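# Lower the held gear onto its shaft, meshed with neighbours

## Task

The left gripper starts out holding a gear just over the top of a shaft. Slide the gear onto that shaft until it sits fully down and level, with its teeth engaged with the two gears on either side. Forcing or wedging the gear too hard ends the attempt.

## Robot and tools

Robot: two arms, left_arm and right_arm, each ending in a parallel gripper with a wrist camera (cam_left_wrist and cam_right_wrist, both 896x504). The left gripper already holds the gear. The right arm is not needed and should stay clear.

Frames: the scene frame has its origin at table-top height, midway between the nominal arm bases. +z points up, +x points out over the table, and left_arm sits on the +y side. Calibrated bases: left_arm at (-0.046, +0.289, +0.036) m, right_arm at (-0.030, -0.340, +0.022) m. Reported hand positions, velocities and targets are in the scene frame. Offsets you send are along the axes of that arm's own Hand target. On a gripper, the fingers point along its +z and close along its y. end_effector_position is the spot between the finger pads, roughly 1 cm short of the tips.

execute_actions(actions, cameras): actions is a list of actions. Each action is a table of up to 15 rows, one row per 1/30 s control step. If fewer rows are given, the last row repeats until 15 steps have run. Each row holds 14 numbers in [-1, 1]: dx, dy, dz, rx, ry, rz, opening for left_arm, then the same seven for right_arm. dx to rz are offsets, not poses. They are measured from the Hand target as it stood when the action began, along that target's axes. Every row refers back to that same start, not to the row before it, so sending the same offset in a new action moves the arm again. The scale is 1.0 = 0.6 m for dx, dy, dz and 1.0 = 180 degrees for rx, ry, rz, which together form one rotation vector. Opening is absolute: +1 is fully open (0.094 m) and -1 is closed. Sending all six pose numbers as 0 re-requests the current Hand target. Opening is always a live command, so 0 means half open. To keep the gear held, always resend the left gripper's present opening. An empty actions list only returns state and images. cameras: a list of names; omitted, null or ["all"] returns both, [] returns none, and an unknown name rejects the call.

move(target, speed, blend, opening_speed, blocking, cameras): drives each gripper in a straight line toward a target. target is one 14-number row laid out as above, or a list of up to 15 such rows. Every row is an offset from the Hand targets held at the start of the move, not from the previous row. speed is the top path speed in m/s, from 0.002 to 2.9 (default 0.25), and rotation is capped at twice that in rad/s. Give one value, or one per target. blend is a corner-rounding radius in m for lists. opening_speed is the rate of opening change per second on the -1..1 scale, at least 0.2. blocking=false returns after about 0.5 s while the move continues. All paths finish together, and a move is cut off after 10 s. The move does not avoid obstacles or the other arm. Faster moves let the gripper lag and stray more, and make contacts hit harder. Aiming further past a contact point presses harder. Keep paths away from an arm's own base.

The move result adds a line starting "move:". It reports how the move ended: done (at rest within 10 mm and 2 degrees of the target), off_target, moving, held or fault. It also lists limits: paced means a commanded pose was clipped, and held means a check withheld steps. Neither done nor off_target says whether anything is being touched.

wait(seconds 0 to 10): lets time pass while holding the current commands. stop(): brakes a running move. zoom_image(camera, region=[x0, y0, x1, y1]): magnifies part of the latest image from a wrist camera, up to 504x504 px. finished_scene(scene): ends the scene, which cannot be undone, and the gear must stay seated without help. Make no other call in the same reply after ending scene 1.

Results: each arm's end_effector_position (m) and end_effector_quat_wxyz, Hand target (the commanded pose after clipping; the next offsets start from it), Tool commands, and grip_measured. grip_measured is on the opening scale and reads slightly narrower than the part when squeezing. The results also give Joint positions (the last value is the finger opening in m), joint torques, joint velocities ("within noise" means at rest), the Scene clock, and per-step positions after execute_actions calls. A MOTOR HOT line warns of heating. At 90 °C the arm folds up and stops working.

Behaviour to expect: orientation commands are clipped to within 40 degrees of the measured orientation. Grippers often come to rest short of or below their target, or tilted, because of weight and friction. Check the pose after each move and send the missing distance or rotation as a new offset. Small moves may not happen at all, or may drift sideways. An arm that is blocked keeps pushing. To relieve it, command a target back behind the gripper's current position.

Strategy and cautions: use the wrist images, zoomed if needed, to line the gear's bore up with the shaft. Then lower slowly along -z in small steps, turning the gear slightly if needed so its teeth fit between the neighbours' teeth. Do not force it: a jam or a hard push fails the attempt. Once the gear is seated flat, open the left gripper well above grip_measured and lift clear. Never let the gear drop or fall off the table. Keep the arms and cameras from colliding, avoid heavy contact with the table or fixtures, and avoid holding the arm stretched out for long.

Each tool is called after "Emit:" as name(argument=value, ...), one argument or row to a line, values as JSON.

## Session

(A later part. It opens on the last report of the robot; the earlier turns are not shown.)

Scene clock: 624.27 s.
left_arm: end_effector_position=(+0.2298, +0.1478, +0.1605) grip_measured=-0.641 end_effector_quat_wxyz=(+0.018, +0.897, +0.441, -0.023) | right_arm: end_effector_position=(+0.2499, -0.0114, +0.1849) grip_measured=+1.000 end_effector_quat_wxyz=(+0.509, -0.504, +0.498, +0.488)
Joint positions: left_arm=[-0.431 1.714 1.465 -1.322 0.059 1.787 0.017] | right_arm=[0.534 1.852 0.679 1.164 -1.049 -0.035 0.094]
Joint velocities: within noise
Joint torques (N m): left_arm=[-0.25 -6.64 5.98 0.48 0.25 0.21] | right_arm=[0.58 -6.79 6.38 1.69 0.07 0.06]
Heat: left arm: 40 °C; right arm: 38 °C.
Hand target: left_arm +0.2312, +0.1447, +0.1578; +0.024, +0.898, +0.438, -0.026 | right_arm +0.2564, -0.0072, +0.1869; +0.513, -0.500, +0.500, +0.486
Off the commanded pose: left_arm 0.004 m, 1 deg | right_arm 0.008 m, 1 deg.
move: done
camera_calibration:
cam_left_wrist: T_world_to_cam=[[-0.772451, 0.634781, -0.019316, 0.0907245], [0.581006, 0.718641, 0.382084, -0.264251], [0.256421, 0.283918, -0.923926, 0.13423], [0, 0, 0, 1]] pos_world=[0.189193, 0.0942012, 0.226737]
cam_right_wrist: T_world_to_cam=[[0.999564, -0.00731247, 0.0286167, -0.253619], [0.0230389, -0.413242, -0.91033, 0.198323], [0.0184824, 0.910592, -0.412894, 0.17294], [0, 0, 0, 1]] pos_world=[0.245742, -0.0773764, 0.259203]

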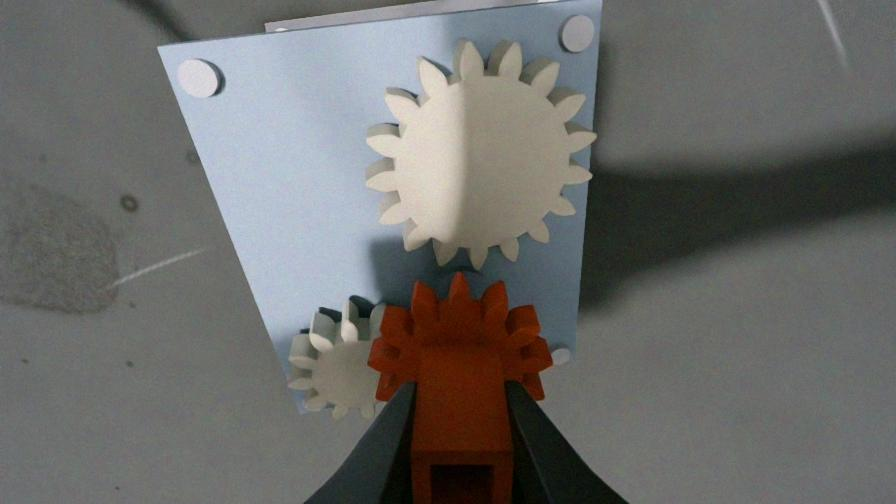

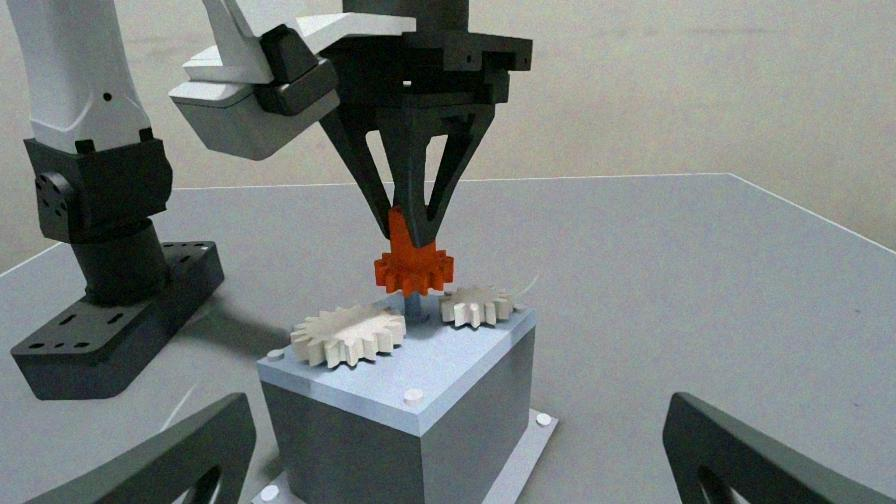

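Emit:
move(
  target=[-0.0038,-0.0008,0,0,0,0,-1,0,0,0,0,0,0,1],
  speed=0.03,
  cameras=[],
)

Scene clock: 634.77 s.
left_arm: end_effector_position=(+0.2301, +0.1476, +0.1605) grip_measured=-0.641 end_effector_quat_wxyz=(+0.019, +0.897, +0.441, -0.022) | right_arm: end_effector_position=(+0.2499, -0.0114, +0.1849) grip_measured=+1.000 end_effector_quat_wxyz=(+0.509, -0.504, +0.498, +0.488)
Joint positions: left_arm=[-0.431 1.714 1.465 -1.321 0.059 1.787 0.017] | right_arm=[0.534 1.852 0.679 1.164 -1.049 -0.035 0.094]
Joint velocities: within noise
Joint torques (N m): left_arm=[-0.94 -6.89 5.74 0.43 0.24 0.16] | right_arm=[0.68 -6.75 6.5 1.7 0.07 0.06]
Heat: left arm: 39 °C; right arm: 38 °C.
Hand target: left_arm +0.2294, +0.1433, +0.1579; +0.024, +0.898, +0.438, -0.026 | right_arm +0.2564, -0.0072, +0.1869; +0.513, -0.500, +0.500, +0.486
Off the commanded pose: left_arm 0.005 m, 1 deg | right_arm 0.008 m, 1 deg.
move: done
No camera images: "cameras" was empty.

Emit:
move(
  target=[-0.0038,-0.0008,0,0,0,0,-1,0,0,0,0,0,0,1],
  speed=0.03,
  cameras=[],
)

Scene clock: 639.43 s.
left_arm: end_effector_position=(+0.2277, +0.1463, +0.1588) grip_measured=-0.641 end_effector_quat_wxyz=(+0.017, +0.899, +0.438, -0.024) | right_arm: end_effector_position=(+0.2499, -0.0114, +0.1849) grip_measured=+1.000 end_effector_quat_wxyz=(+0.509, -0.504, +0.498, +0.488)
Joint positions: left_arm=[-0.438 1.714 1.459 -1.32 0.059 1.787 0.017] | right_arm=[0.534 1.852 0.679 1.164 -1.049 -0.035 0.094]
Joint velocities: within noise
Joint torques (N m): left_arm=[-0.83 -7.34 5.82 0.43 0.23 0.09] | right_arm=[0.55 -6.72 6.5 1.7 0.09 0.06]
Heat: left arm: 39 °C; right arm: 38 °C.
Hand target: left_arm +0.2276, +0.1418, +0.1581; +0.024, +0.898, +0.438, -0.026 | right_arm +0.2564, -0.0072, +0.1869; +0.513, -0.500, +0.500, +0.486
Off the commanded pose: left_arm 0.005 m, 1 deg | right_arm 0.008 m, 1 deg.
move: done
No camera images: "cameras" was empty.

Got (.2277,.1463,.1588). Look.

Emit:
execute_actions(
  actions=[],
)

Emit:
zoom_image(
  camera="cam_right_wrist",
  region=[340, 190, 500, 330],
)

Emit:
zoom_image(
  camera="cam_left_wrist",
  region=[400, 230, 520, 330],
)

Scene clock: 645.10 s.
left_arm: end_effector_position=(+0.2277, +0.1463, +0.1588) grip_measured=-0.641 end_effector_quat_wxyz=(+0.017, +0.899, +0.438, -0.024) | right_arm: end_effector_position=(+0.2499, -0.0114, +0.1849) grip_measured=+1.000 end_effector_quat_wxyz=(+0.509, -0.504, +0.498, +0.488)
Joint positions: left_arm=[-0.438 1.714 1.459 -1.32 0.059 1.786 0.017] | right_arm=[0.534 1.852 0.679 1.164 -1.049 -0.035 0.094]
Joint velocities: within noise
Joint torques (N m): left_arm=[-0.88 -7.25 6.09 0.42 0.26 0.11] | right_arm=[0.64 -6.72 6.53 1.7 0.05 0.08]
Heat: left arm: 39 °C; right arm: 38 °C.
Hand target: left_arm +0.2276, +0.1418, +0.1581; +0.024, +0.898, +0.438, -0.026 | right_arm +0.2564, -0.0072, +0.1869; +0.513, -0.500, +0.500, +0.486
Tool commands: left_gripper/opening=-1.0 right_gripper/opening=+1.0
Off the commanded pose: left_arm 0.005 m, 1 deg | right_arm 0.008 m, 1 deg.
camera_calibration:
cam_left_wrist: T_world_to_cam=[[-0.768592, 0.639569, -0.0147744, 0.0877701], [0.58703, 0.714258, 0.381091, -0.261906], [0.254287, 0.28423, -0.924419, 0.134168], [0, 0, 0, 1]] pos_world=[0.187089, 0.0927989, 0.225134]
cam_right_wrist: T_world_to_cam=[[0.999564, -0.00731247, 0.0286167, -0.253619], [0.0230389, -0.413242, -0.91033, 0.198323], [0.0184824, 0.910592, -0.412894, 0.17294], [0, 0, 0, 1]] pos_world=[0.245742, -0.0773764, 0.259203]

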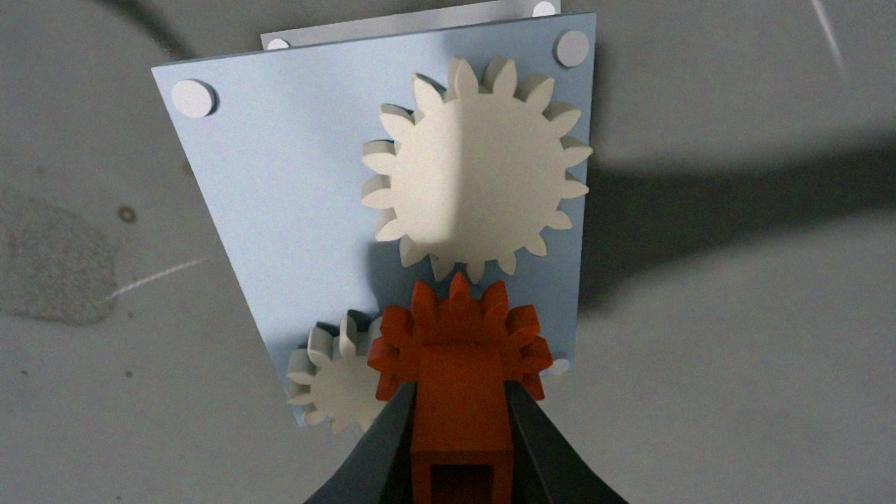

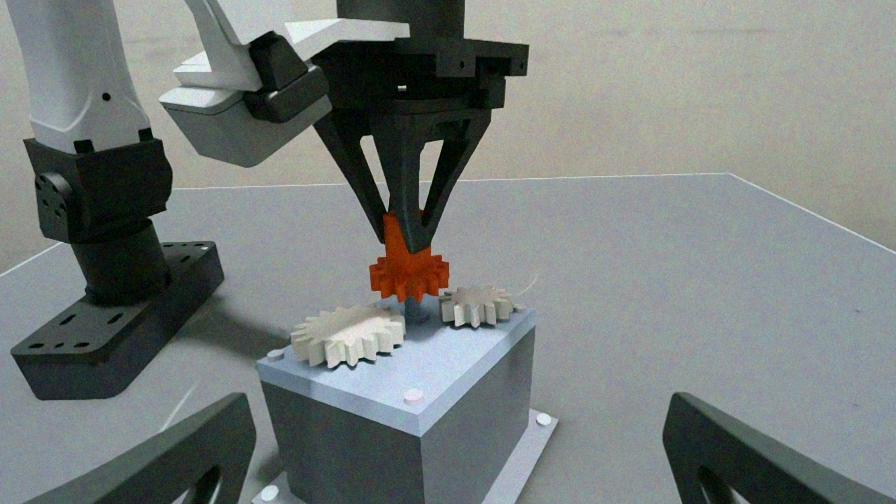

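Scaled by 3.150 from the camera's 896x504 image, which has a finer 1280x720 frame.

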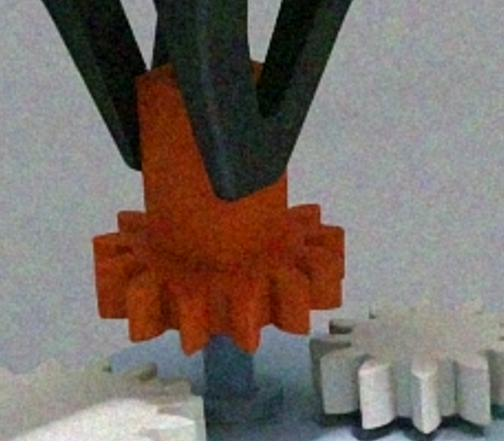

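Scaled by 4.200 from the camera's 896x504 image, which has a finer 1280x720 frame.

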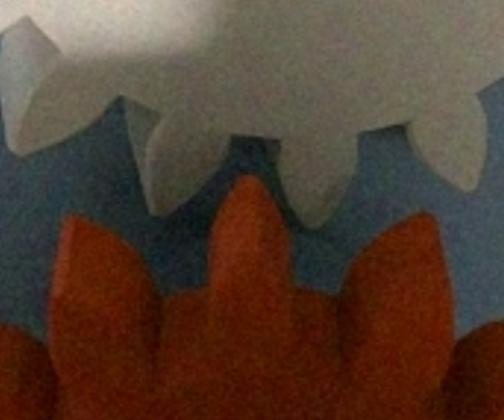

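Emit:
move(
  target=[0.0025,0.0012,0.0025,0,0,0,-1,0,0,0,0,0,0,1],
  speed=0.03,
  cameras=["cam_right_wrist","cam_left_wrist"],
)

Emit:
zoom_image(
  camera="cam_right_wrist",
  region=[340, 190, 500, 330],
)

Emit:
zoom_image(
  camera="cam_left_wrist",
  region=[400, 230, 520, 330],
)

Scene clock: 654.80 s.
left_arm: end_effector_position=(+0.2286, +0.1458, +0.1588) grip_measured=-0.641 end_effector_quat_wxyz=(+0.018, +0.899, +0.438, -0.023) | right_arm: end_effector_position=(+0.2499, -0.0114, +0.1849) grip_measured=+1.000 end_effector_quat_wxyz=(+0.509, -0.504, +0.498, +0.488)
Joint positions: left_arm=[-0.438 1.714 1.459 -1.316 0.059 1.786 0.017] | right_arm=[0.534 1.852 0.679 1.164 -1.049 -0.035 0.094]
Joint velocities: within noise
Joint torques (N m): left_arm=[-0.47 -7.02 5.78 0.44 0.25 0.15] | right_arm=[0.61 -6.74 6.46 1.69 0.06 0.09]
Heat: left arm: 38 °C; right arm: 38 °C.
Hand target: left_arm +0.2290, +0.1424, +0.1565; +0.024, +0.898, +0.438, -0.026 | right_arm +0.2564, -0.0072, +0.1869; +0.513, -0.500, +0.500, +0.486
Off the commanded pose: left_arm 0.004 m, 1 deg | right_arm 0.008 m, 1 deg.
move: done
camera_calibration:
cam_left_wrist: T_world_to_cam=[[-0.768542, 0.639521, -0.0188791, 0.0894187], [0.58556, 0.714971, 0.382017, -0.262064], [0.257806, 0.282541, -0.923963, 0.133377], [0, 0, 0, 1]] pos_world=[0.187791, 0.0924983, 0.225036]
cam_right_wrist: T_world_to_cam=[[0.999564, -0.00731247, 0.0286167, -0.253619], [0.0230389, -0.413242, -0.91033, 0.198323], [0.0184824, 0.910592, -0.412894, 0.17294], [0, 0, 0, 1]] pos_world=[0.245742, -0.0773764, 0.259203]

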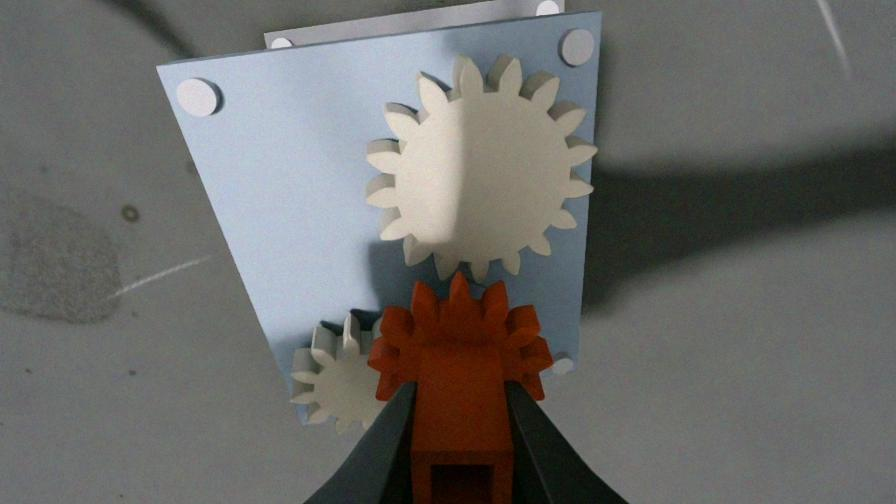

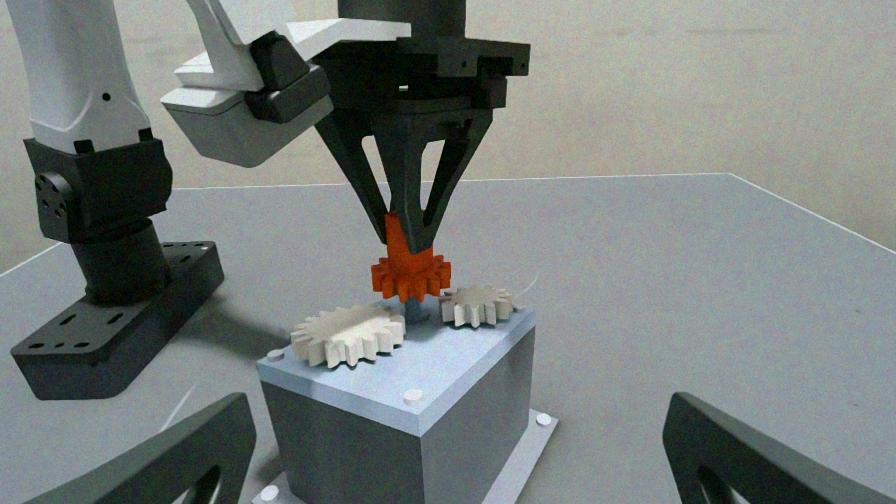

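Scaled by 3.150 from the camera's 896x504 image, which has a finer 1280x720 frame.

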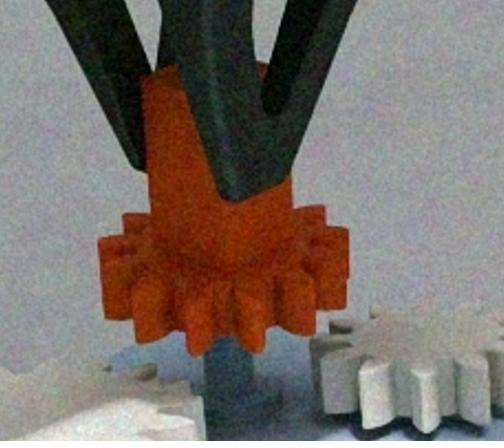

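Scaled by 4.200 from the camera's 896x504 image, which has a finer 1280x720 frame.

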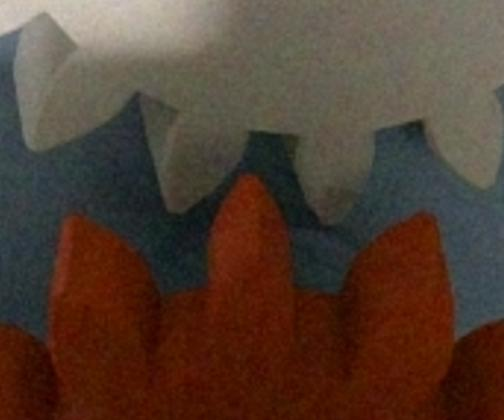

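Emit:
move(
  target=[0.0052,-0.0009,0.001,0,0,0,-1,0,0,0,0,0,0,1],
  speed=0.03,
  cameras=["cam_right_wrist","cam_left_wrist"],
)

Emit:
zoom_image(
  camera="cam_right_wrist",
  region=[340, 190, 500, 330],
)

Emit:
zoom_image(
  camera="cam_left_wrist",
  region=[400, 230, 520, 330],
)

Scene clock: 671.17 s.
left_arm: end_effector_position=(+0.2292, +0.1455, +0.1588) grip_measured=-0.641 end_effector_quat_wxyz=(+0.019, +0.899, +0.438, -0.022) | right_arm: end_effector_position=(+0.2499, -0.0114, +0.1849) grip_measured=+1.000 end_effector_quat_wxyz=(+0.509, -0.504, +0.498, +0.488)
Joint positions: left_arm=[-0.438 1.714 1.459 -1.313 0.059 1.786 0.017] | right_arm=[0.534 1.852 0.679 1.164 -1.049 -0.035 0.094]
Joint velocities: within noise
Joint torques (N m): left_arm=[0.44 -6.91 5.59 0.45 0.24 0.23] | right_arm=[0.62 -6.67 6.42 1.7 0.07 0.07]
Heat: left arm: 37 °C; right arm: 38 °C.
Hand target: left_arm +0.2305, +0.1452, +0.1557; +0.024, +0.898, +0.438, -0.026 | right_arm +0.2564, -0.0072, +0.1869; +0.513, -0.500, +0.500, +0.486
Off the commanded pose: left_arm 0.003 m, 1 deg | right_arm 0.008 m, 1 deg.
move: done
camera_calibration:
cam_left_wrist: T_world_to_cam=[[-0.768498, 0.639491, -0.0214791, 0.0904347], [0.584639, 0.71543, 0.382566, -0.262149], [0.260015, 0.281444, -0.923678, 0.132954], [0, 0, 0, 1]] pos_world=[0.188191, 0.0922978, 0.225038]
cam_right_wrist: T_world_to_cam=[[0.999564, -0.00731247, 0.0286167, -0.253619], [0.0230389, -0.413242, -0.91033, 0.198323], [0.0184824, 0.910592, -0.412894, 0.17294], [0, 0, 0, 1]] pos_world=[0.245742, -0.0773764, 0.259203]

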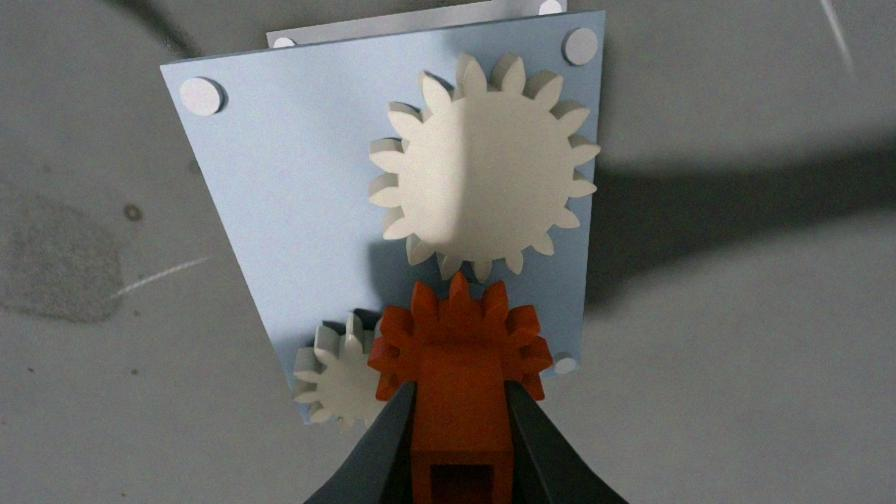

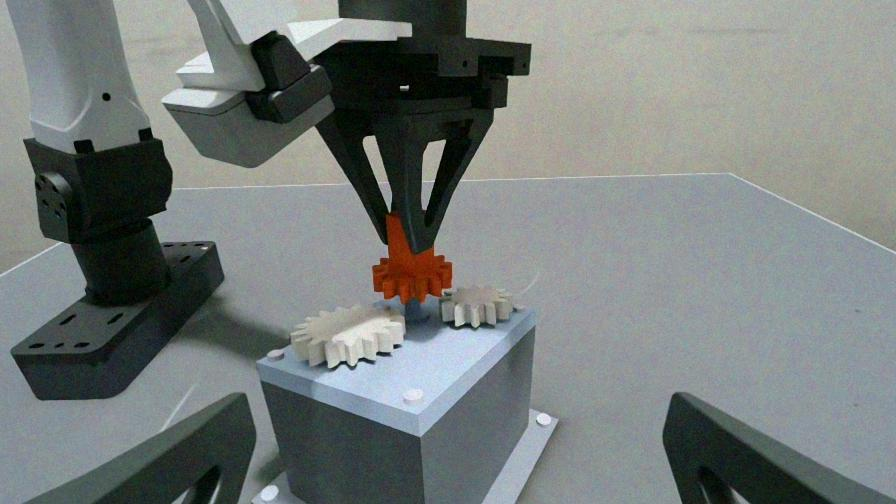

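Scaled by 3.150 from the camera's 896x504 image, which has a finer 1280x720 frame.

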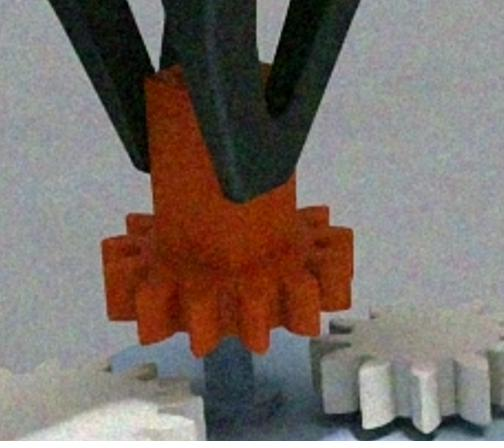

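Scaled by 4.200 from the camera's 896x504 image, which has a finer 1280x720 frame.

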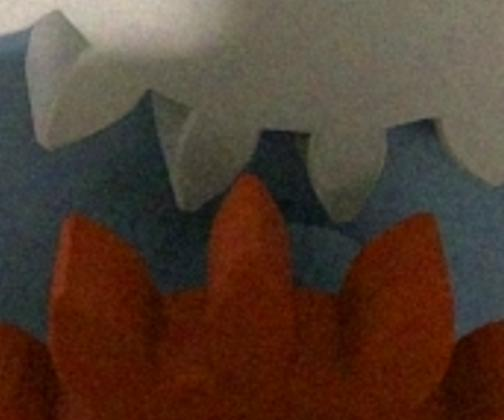

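Emit:
move(
  target=[0,0,0.004,0,0,0,-1,0,0,0,0,0,0,1],
  speed=0.03,
  cameras=["cam_right_wrist","cam_left_wrist"],
)

Emit:
zoom_image(
  camera="cam_right_wrist",
  region=[340, 190, 500, 330],
)

Emit:
zoom_image(
  camera="cam_left_wrist",
  region=[400, 230, 520, 330],
)

Scene clock: 690.90 s.
left_arm: end_effector_position=(+0.2281, +0.1461, +0.1554) grip_measured=-0.641 end_effector_quat_wxyz=(+0.017, +0.899, +0.438, -0.024) | right_arm: end_effector_position=(+0.2499, -0.0114, +0.1849) grip_measured=+1.000 end_effector_quat_wxyz=(+0.509, -0.504, +0.498, +0.488)
Joint positions: left_arm=[-0.438 1.714 1.445 -1.304 0.059 1.786 0.017] | right_arm=[0.534 1.852 0.679 1.164 -1.049 -0.035 0.094]
Joint velocities: within noise
Joint torques (N m): left_arm=[0.34 -6.79 5.97 0.45 0.23 0.23] | right_arm=[0.59 -6.72 6.45 1.67 0.06 0.08]
Heat: left arm: 37 °C; right arm: 38 °C.
Hand target: left_arm +0.2304, +0.1450, +0.1533; +0.024, +0.898, +0.438, -0.026 | right_arm +0.2564, -0.0072, +0.1869; +0.513, -0.500, +0.500, +0.486
Off the commanded pose: left_arm 0.003 m, 1 deg | right_arm 0.008 m, 1 deg.
move: done
camera_calibration:
cam_left_wrist: T_world_to_cam=[[-0.768556, 0.639556, -0.0170479, 0.0885121], [0.586251, 0.71467, 0.381519, -0.260664], [0.256186, 0.283224, -0.924204, 0.130575], [0, 0, 0, 1]] pos_world=[0.18739, 0.0926985, 0.221635]
cam_right_wrist: T_world_to_cam=[[0.999564, -0.00731247, 0.0286167, -0.253619], [0.0230389, -0.413242, -0.91033, 0.198323], [0.0184824, 0.910592, -0.412894, 0.17294], [0, 0, 0, 1]] pos_world=[0.245742, -0.0773764, 0.259203]

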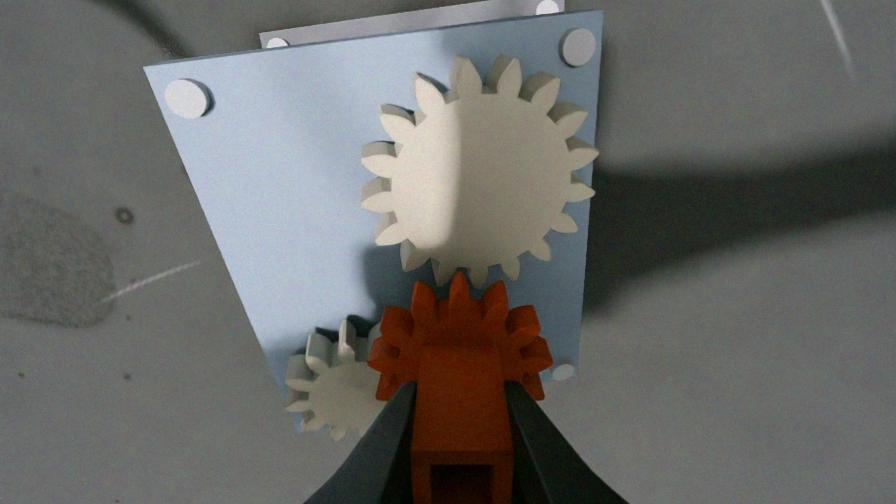

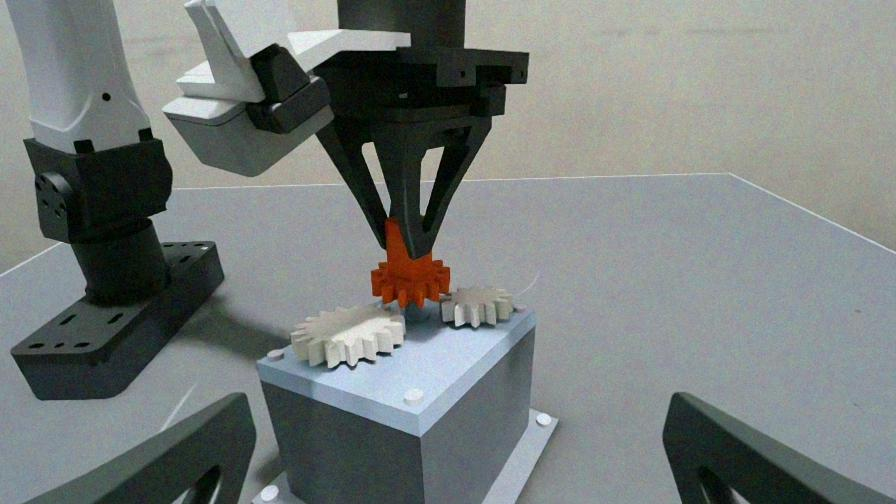

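Scaled by 3.150 from the camera's 896x504 image, which has a finer 1280x720 frame.

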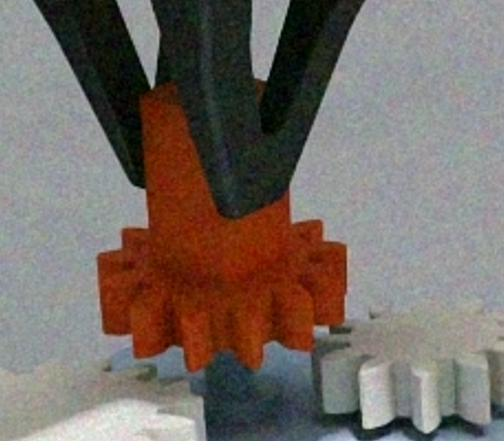

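Scaled by 4.200 from the camera's 896x504 image, which has a finer 1280x720 frame.

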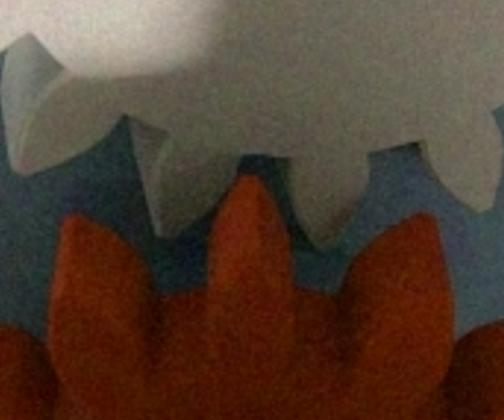

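Emit:
move(
  target=[0,0,0.004,0,0,0,-1,0,0,0,0,0,0,1],
  speed=0.03,
  cameras=["cam_right_wrist","cam_left_wrist"],
)

Emit:
zoom_image(
  camera="cam_right_wrist",
  region=[340, 190, 500, 330],
)

Emit:
zoom_image(
  camera="cam_left_wrist",
  region=[400, 230, 520, 330],
)

Scene clock: 704.47 s.
left_arm: end_effector_position=(+0.2288, +0.1457, +0.1553) grip_measured=-0.641 end_effector_quat_wxyz=(+0.019, +0.899, +0.438, -0.023) | right_arm: end_effector_position=(+0.2499, -0.0114, +0.1849) grip_measured=+1.000 end_effector_quat_wxyz=(+0.509, -0.504, +0.498, +0.488)
Joint positions: left_arm=[-0.438 1.714 1.445 -1.301 0.059 1.786 0.017] | right_arm=[0.534 1.852 0.679 1.164 -1.049 -0.035 0.094]
Joint velocities: within noise
Joint torques (N m): left_arm=[0.31 -6.97 5.23 0.53 0.23 0.25] | right_arm=[0.66 -6.67 6.39 1.68 0.07 0.08]
Heat: left arm: 37 °C; right arm: 38 °C.
Hand target: left_arm +0.2304, +0.1448, +0.1509; +0.024, +0.898, +0.438, -0.026 | right_arm +0.2564, -0.0072, +0.1869; +0.513, -0.500, +0.500, +0.486
Off the commanded pose: left_arm 0.005 m, 1 deg | right_arm 0.008 m, 1 deg.
move: done
camera_calibration:
cam_left_wrist: T_world_to_cam=[[-0.768509, 0.639524, -0.0200512, 0.0897472], [0.585163, 0.715169, 0.382254, -0.260711], [0.258801, 0.282033, -0.92384, 0.129979], [0, 0, 0, 1]] pos_world=[0.187891, 0.0923981, 0.221537]
cam_right_wrist: T_world_to_cam=[[0.999564, -0.00731247, 0.0286167, -0.253619], [0.0230389, -0.413242, -0.91033, 0.198323], [0.0184824, 0.910592, -0.412894, 0.17294], [0, 0, 0, 1]] pos_world=[0.245742, -0.0773764, 0.259203]

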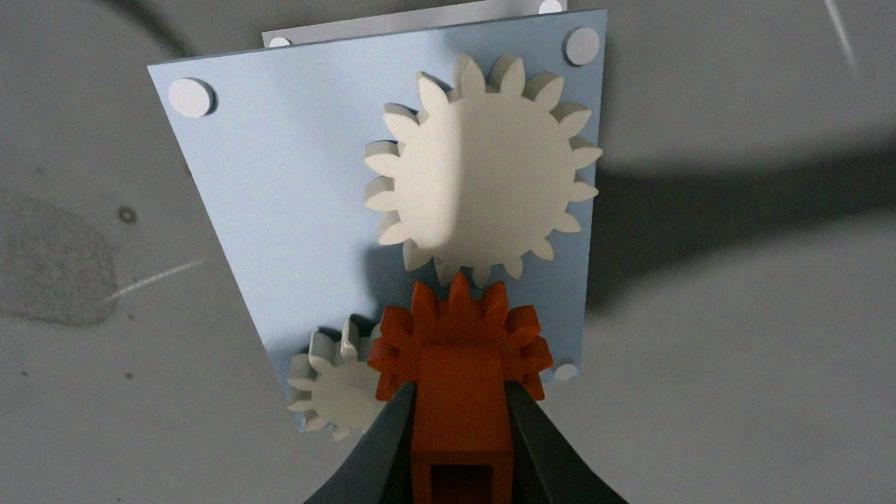

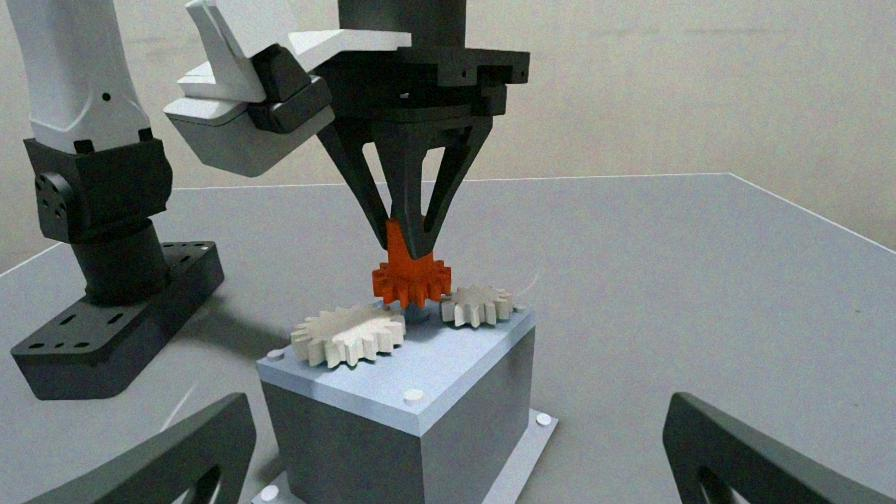

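Scaled by 3.150 from the camera's 896x504 image, which has a finer 1280x720 frame.

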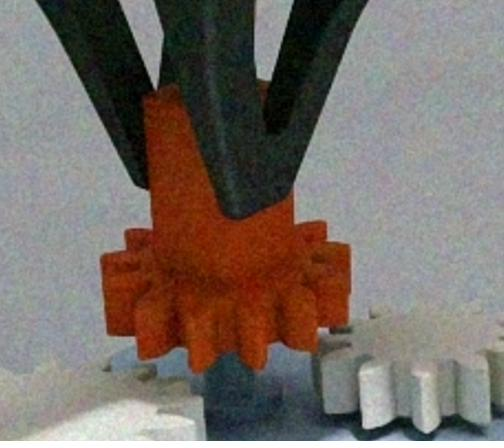

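Scaled by 4.200 from the camera's 896x504 image, which has a finer 1280x720 frame.

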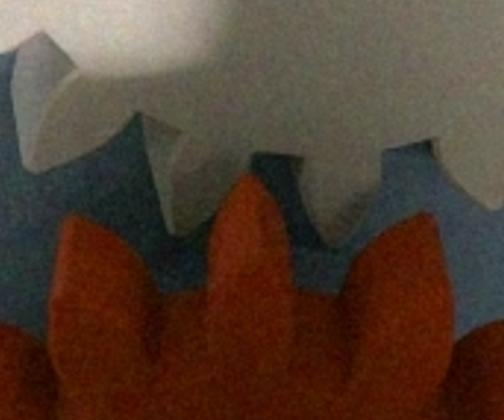

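Emit:
move(
  target=[-0.001,-0.001,0.004,0,0,0,-1,0,0,0,0,0,0,1],
  speed=0.03,
  cameras=["cam_right_wrist","cam_left_wrist"],
)

Emit:
zoom_image(
  camera="cam_right_wrist",
  region=[340, 190, 500, 330],
)

Emit:
zoom_image(
  camera="cam_left_wrist",
  region=[400, 230, 520, 330],
)

Scene clock: 723.63 s.
left_arm: end_effector_position=(+0.2286, +0.1456, +0.1550) grip_measured=-0.641 end_effector_quat_wxyz=(+0.019, +0.899, +0.438, -0.023) | right_arm: end_effector_position=(+0.2499, -0.0114, +0.1849) grip_measured=+1.000 end_effector_quat_wxyz=(+0.509, -0.504, +0.498, +0.488)
Joint positions: left_arm=[-0.438 1.714 1.443 -1.3 0.06 1.786 0.017] | right_arm=[0.534 1.852 0.679 1.164 -1.049 -0.035 0.094]
Joint velocities: within noise
Joint torques (N m): left_arm=[0.12 -6.95 4.25 0.63 0.22 0.23] | right_arm=[0.68 -6.63 6.52 1.69 0.07 0.08]
Heat: left arm: 37 °C; right arm: 38 °C.
Hand target: left_arm +0.2295, +0.1446, +0.1486; +0.024, +0.898, +0.438, -0.026 | right_arm +0.2564, -0.0072, +0.1869; +0.513, -0.500, +0.500, +0.486
Off the commanded pose: left_arm 0.007 m, 1 deg | right_arm 0.008 m, 1 deg.
move: done
camera_calibration:
cam_left_wrist: T_world_to_cam=[[-0.768566, 0.639459, -0.0199648, 0.0896619], [0.585445, 0.715545, 0.381116, -0.260373], [0.257993, 0.281224, -0.924312, 0.130059], [0, 0, 0, 1]] pos_world=[0.187791, 0.0923978, 0.221237]
cam_right_wrist: T_world_to_cam=[[0.999564, -0.00731247, 0.0286167, -0.253619], [0.0230389, -0.413242, -0.91033, 0.198323], [0.0184824, 0.910592, -0.412894, 0.17294], [0, 0, 0, 1]] pos_world=[0.245742, -0.0773764, 0.259203]

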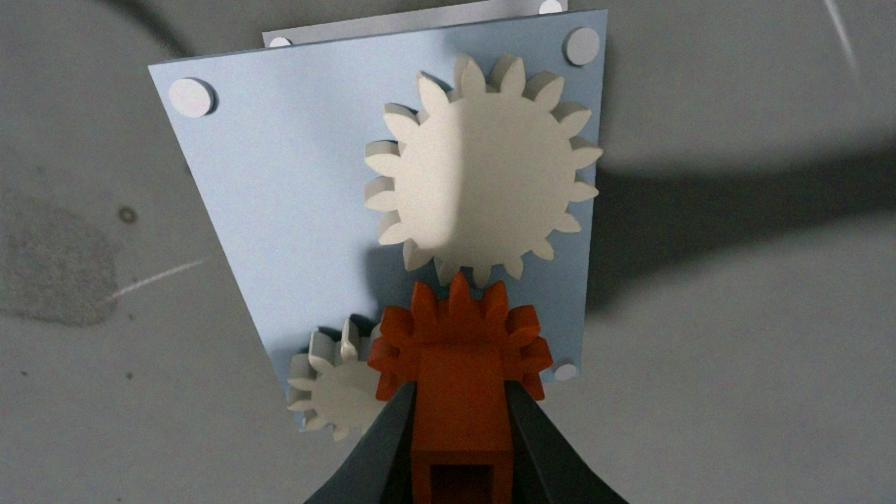

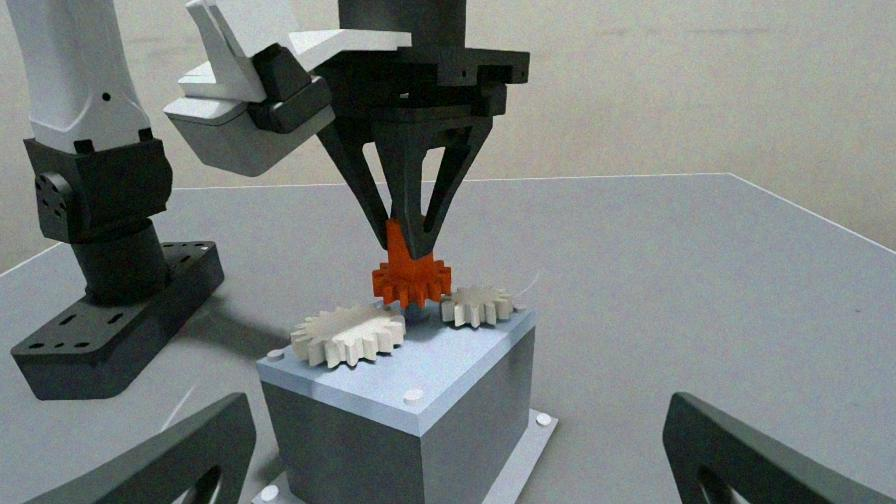

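Scaled by 3.150 from the camera's 896x504 image, which has a finer 1280x720 frame.

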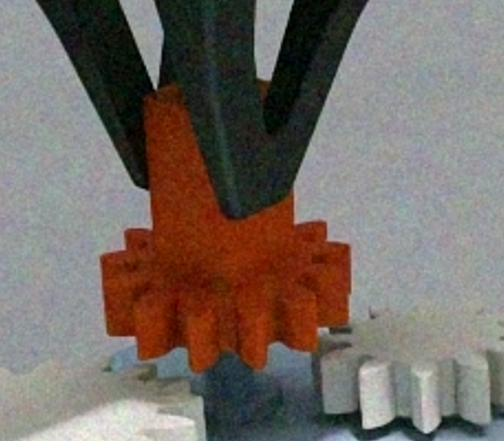

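Scaled by 4.200 from the camera's 896x504 image, which has a finer 1280x720 frame.

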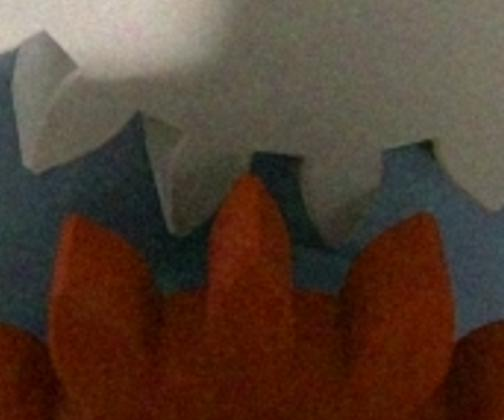

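Emit:
zoom_image(
  camera="cam_left_wrist",
  region=[280, 290, 430, 450],
)

Emit:
zoom_image(
  camera="cam_right_wrist",
  region=[420, 250, 520, 340],
)

Emit:
zoom_image(
  camera="cam_right_wrist",
  region=[340, 250, 440, 340],
)

Scaled by 3.150 from the camera's 896x504 image, which has a finer 1280x720 frame.

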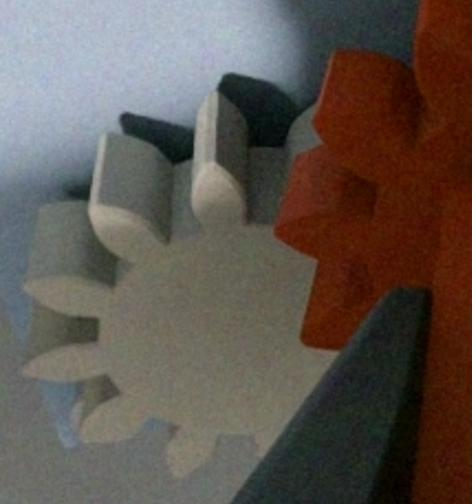

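Scaled by 5.040 from the camera's 896x504 image, which has a finer 1280x720 frame.

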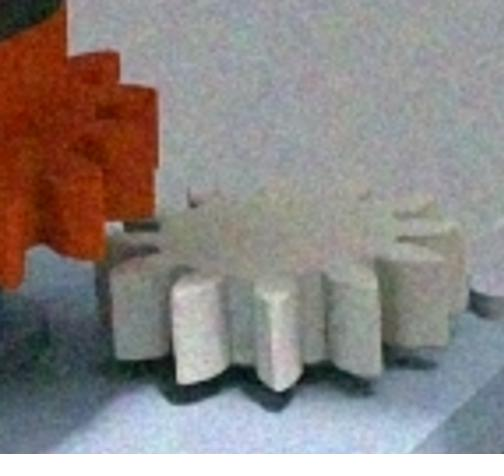

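Scaled by 5.040 from the camera's 896x504 image, which has a finer 1280x720 frame.

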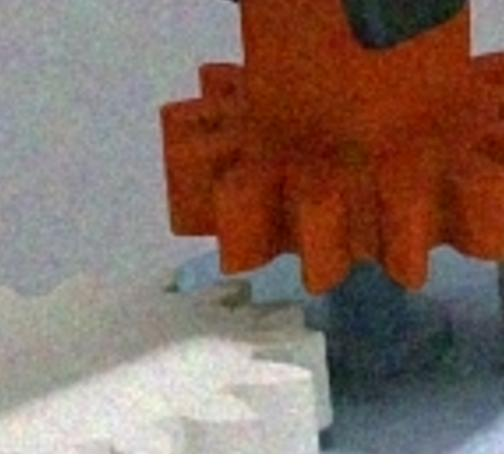

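Emit:
move(
  target=[0,0,-0.09,0,0,0,-1,0,0,0,0,0,0,1],
  speed=0.1,
)

Emit:
zoom_image(
  camera="cam_left_wrist",
  region=[250, 20, 450, 220],
)

Emit:
zoom_image(
  camera="cam_left_wrist",
  region=[450, 20, 650, 220],
)

Emit:
zoom_image(
  camera="cam_left_wrist",
  region=[250, 180, 450, 380],
)

Emit:
zoom_image(
  camera="cam_left_wrist",
  region=[450, 180, 650, 380],
)

Emit:
zoom_image(
  camera="cam_right_wrist",
  region=[240, 240, 560, 450],
)

Emit:
zoom_image(
  camera="cam_right_wrist",
  region=[350, 60, 500, 200],
)

Scene clock: 1064.57 s.
left_arm: end_effector_position=(+0.2289, +0.1488, +0.1983) grip_measured=-0.641 end_effector_quat_wxyz=(+0.020, +0.897, +0.441, -0.023) | right_arm: end_effector_position=(+0.2499, -0.0114, +0.1849) grip_measured=+1.000 end_effector_quat_wxyz=(+0.509, -0.504, +0.498, +0.488)
Joint positions: left_arm=[-0.429 1.717 1.619 -1.47 0.06 1.79 0.017] | right_arm=[0.534 1.852 0.679 1.164 -1.049 -0.035 0.094]
Joint velocities: within noise
Joint torques (N m): left_arm=[0.25 -6.48 8.72 0.12 0.22 0.3] | right_arm=[0.69 -6.63 6.39 1.68 0.07 0.07]
Heat: left arm: 34 °C; right arm: 38 °C.
Hand target: left_arm +0.2308, +0.1481, +0.2023; +0.024, +0.898, +0.438, -0.026 | right_arm +0.2564, -0.0072, +0.1869; +0.513, -0.500, +0.500, +0.486
Off the commanded pose: left_arm 0.005 m, 1 deg | right_arm 0.008 m, 1 deg.
move: done
camera_calibration:
cam_left_wrist: T_world_to_cam=[[-0.772383, 0.634771, -0.0221322, 0.0906569], [0.580431, 0.719555, 0.381234, -0.278768], [0.257922, 0.281612, -0.924214, 0.169177], [0, 0, 0, 1]] pos_world=[0.188193, 0.0954003, 0.264638]
cam_right_wrist: T_world_to_cam=[[0.999564, -0.00731247, 0.0286167, -0.253619], [0.0230389, -0.413242, -0.91033, 0.198323], [0.0184824, 0.910592, -0.412894, 0.17294], [0, 0, 0, 1]] pos_world=[0.245742, -0.0773764, 0.259203]

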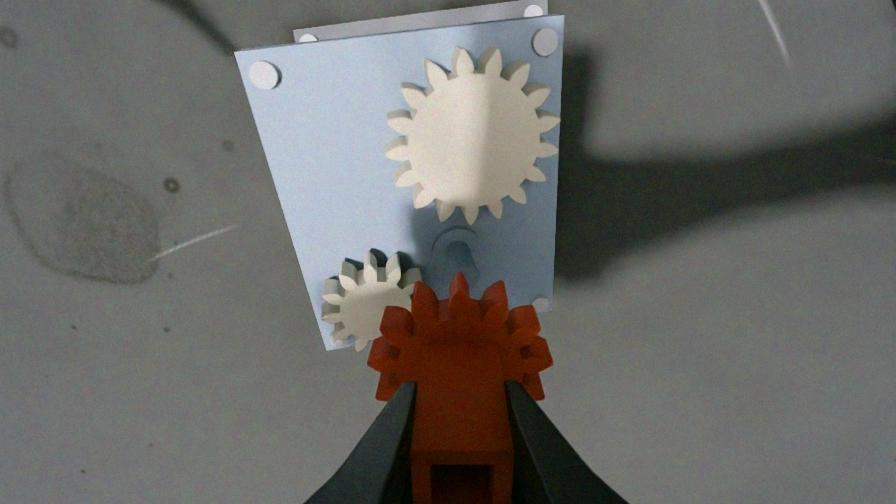

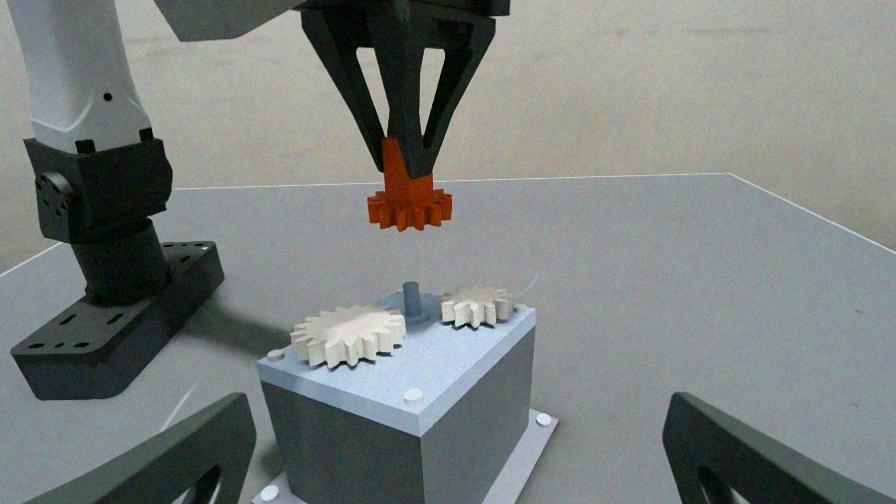

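Scaled by 2.520 from the camera's 896x504 image, which has a finer 1280x720 frame.

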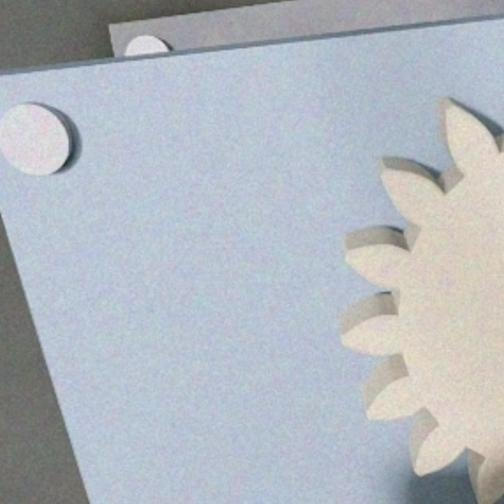

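Scaled by 2.520 from the camera's 896x504 image, which has a finer 1280x720 frame.

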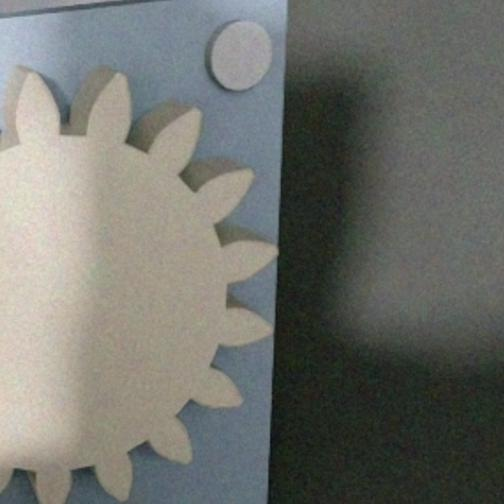

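Scaled by 2.520 from the camera's 896x504 image, which has a finer 1280x720 frame.

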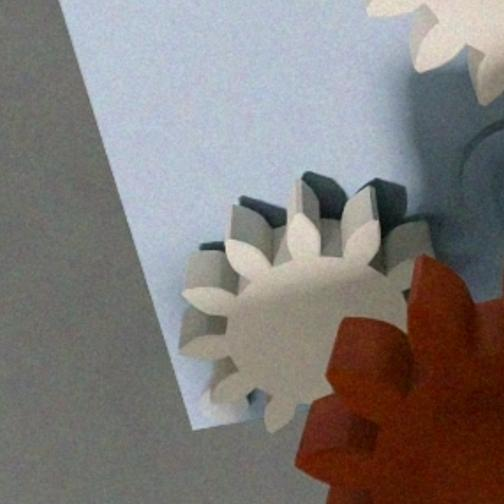

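Scaled by 2.520 from the camera's 896x504 image, which has a finer 1280x720 frame.

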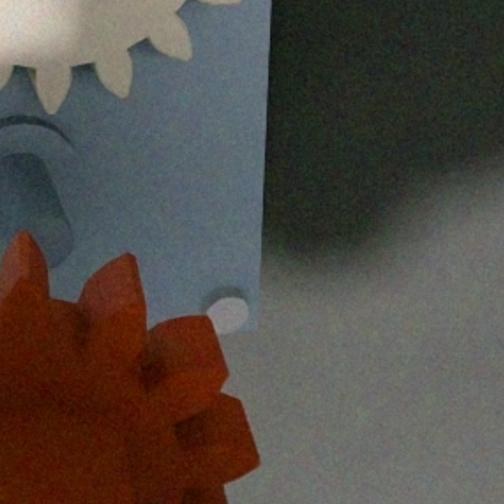

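Scaled by 1.575 from the camera's 896x504 image, which has a finer 1280x720 frame.

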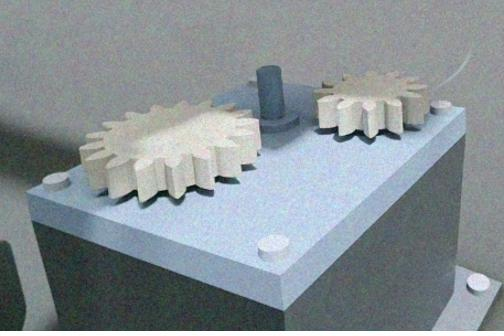

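Scaled by 3.360 from the camera's 896x504 image, which has a finer 1280x720 frame.

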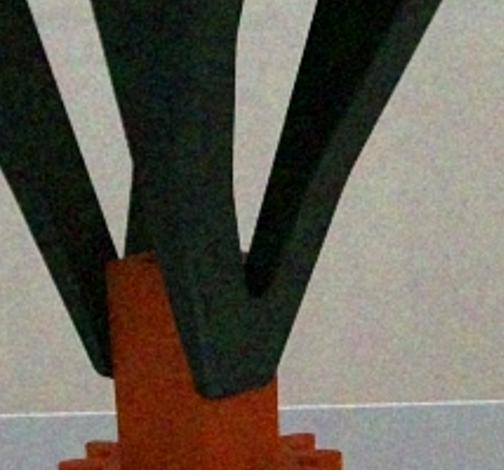

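Emit:
zoom_image(
  camera="cam_left_wrist",
  region=[360, 260, 460, 410],
)

Emit:
zoom_image(
  camera="cam_left_wrist",
  region=[460, 260, 560, 410],
)

Emit:
zoom_image(
  camera="cam_left_wrist",
  region=[390, 330, 540, 504],
)

Emit:
zoom_image(
  camera="cam_right_wrist",
  region=[350, 130, 470, 240],
)

Scaled by 3.360 from the camera's 896x504 image, which has a finer 1280x720 frame.

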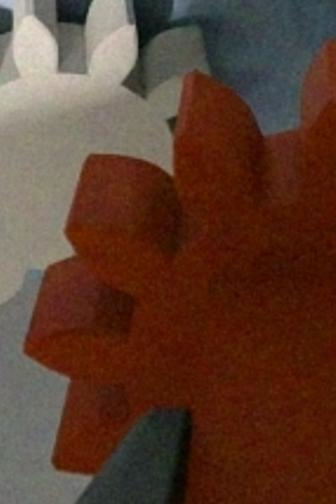

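Scaled by 3.360 from the camera's 896x504 image, which has a finer 1280x720 frame.

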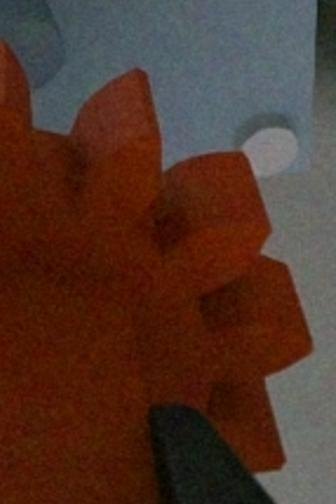

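Scaled by 2.897 from the camera's 896x504 image, which has a finer 1280x720 frame.

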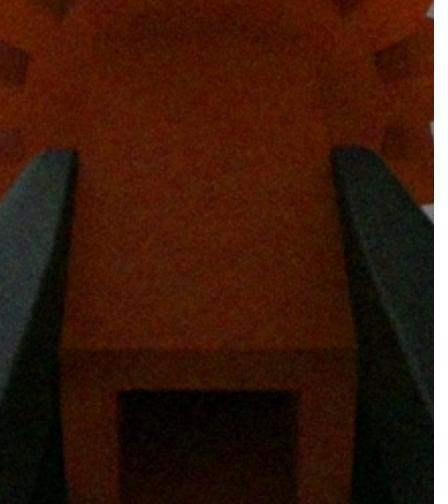

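Scaled by 4.200 from the camera's 896x504 image, which has a finer 1280x720 frame.

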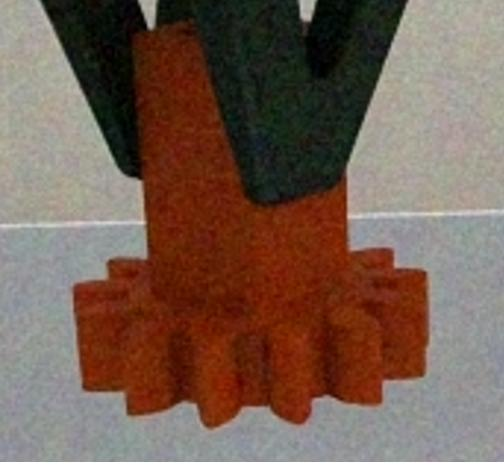

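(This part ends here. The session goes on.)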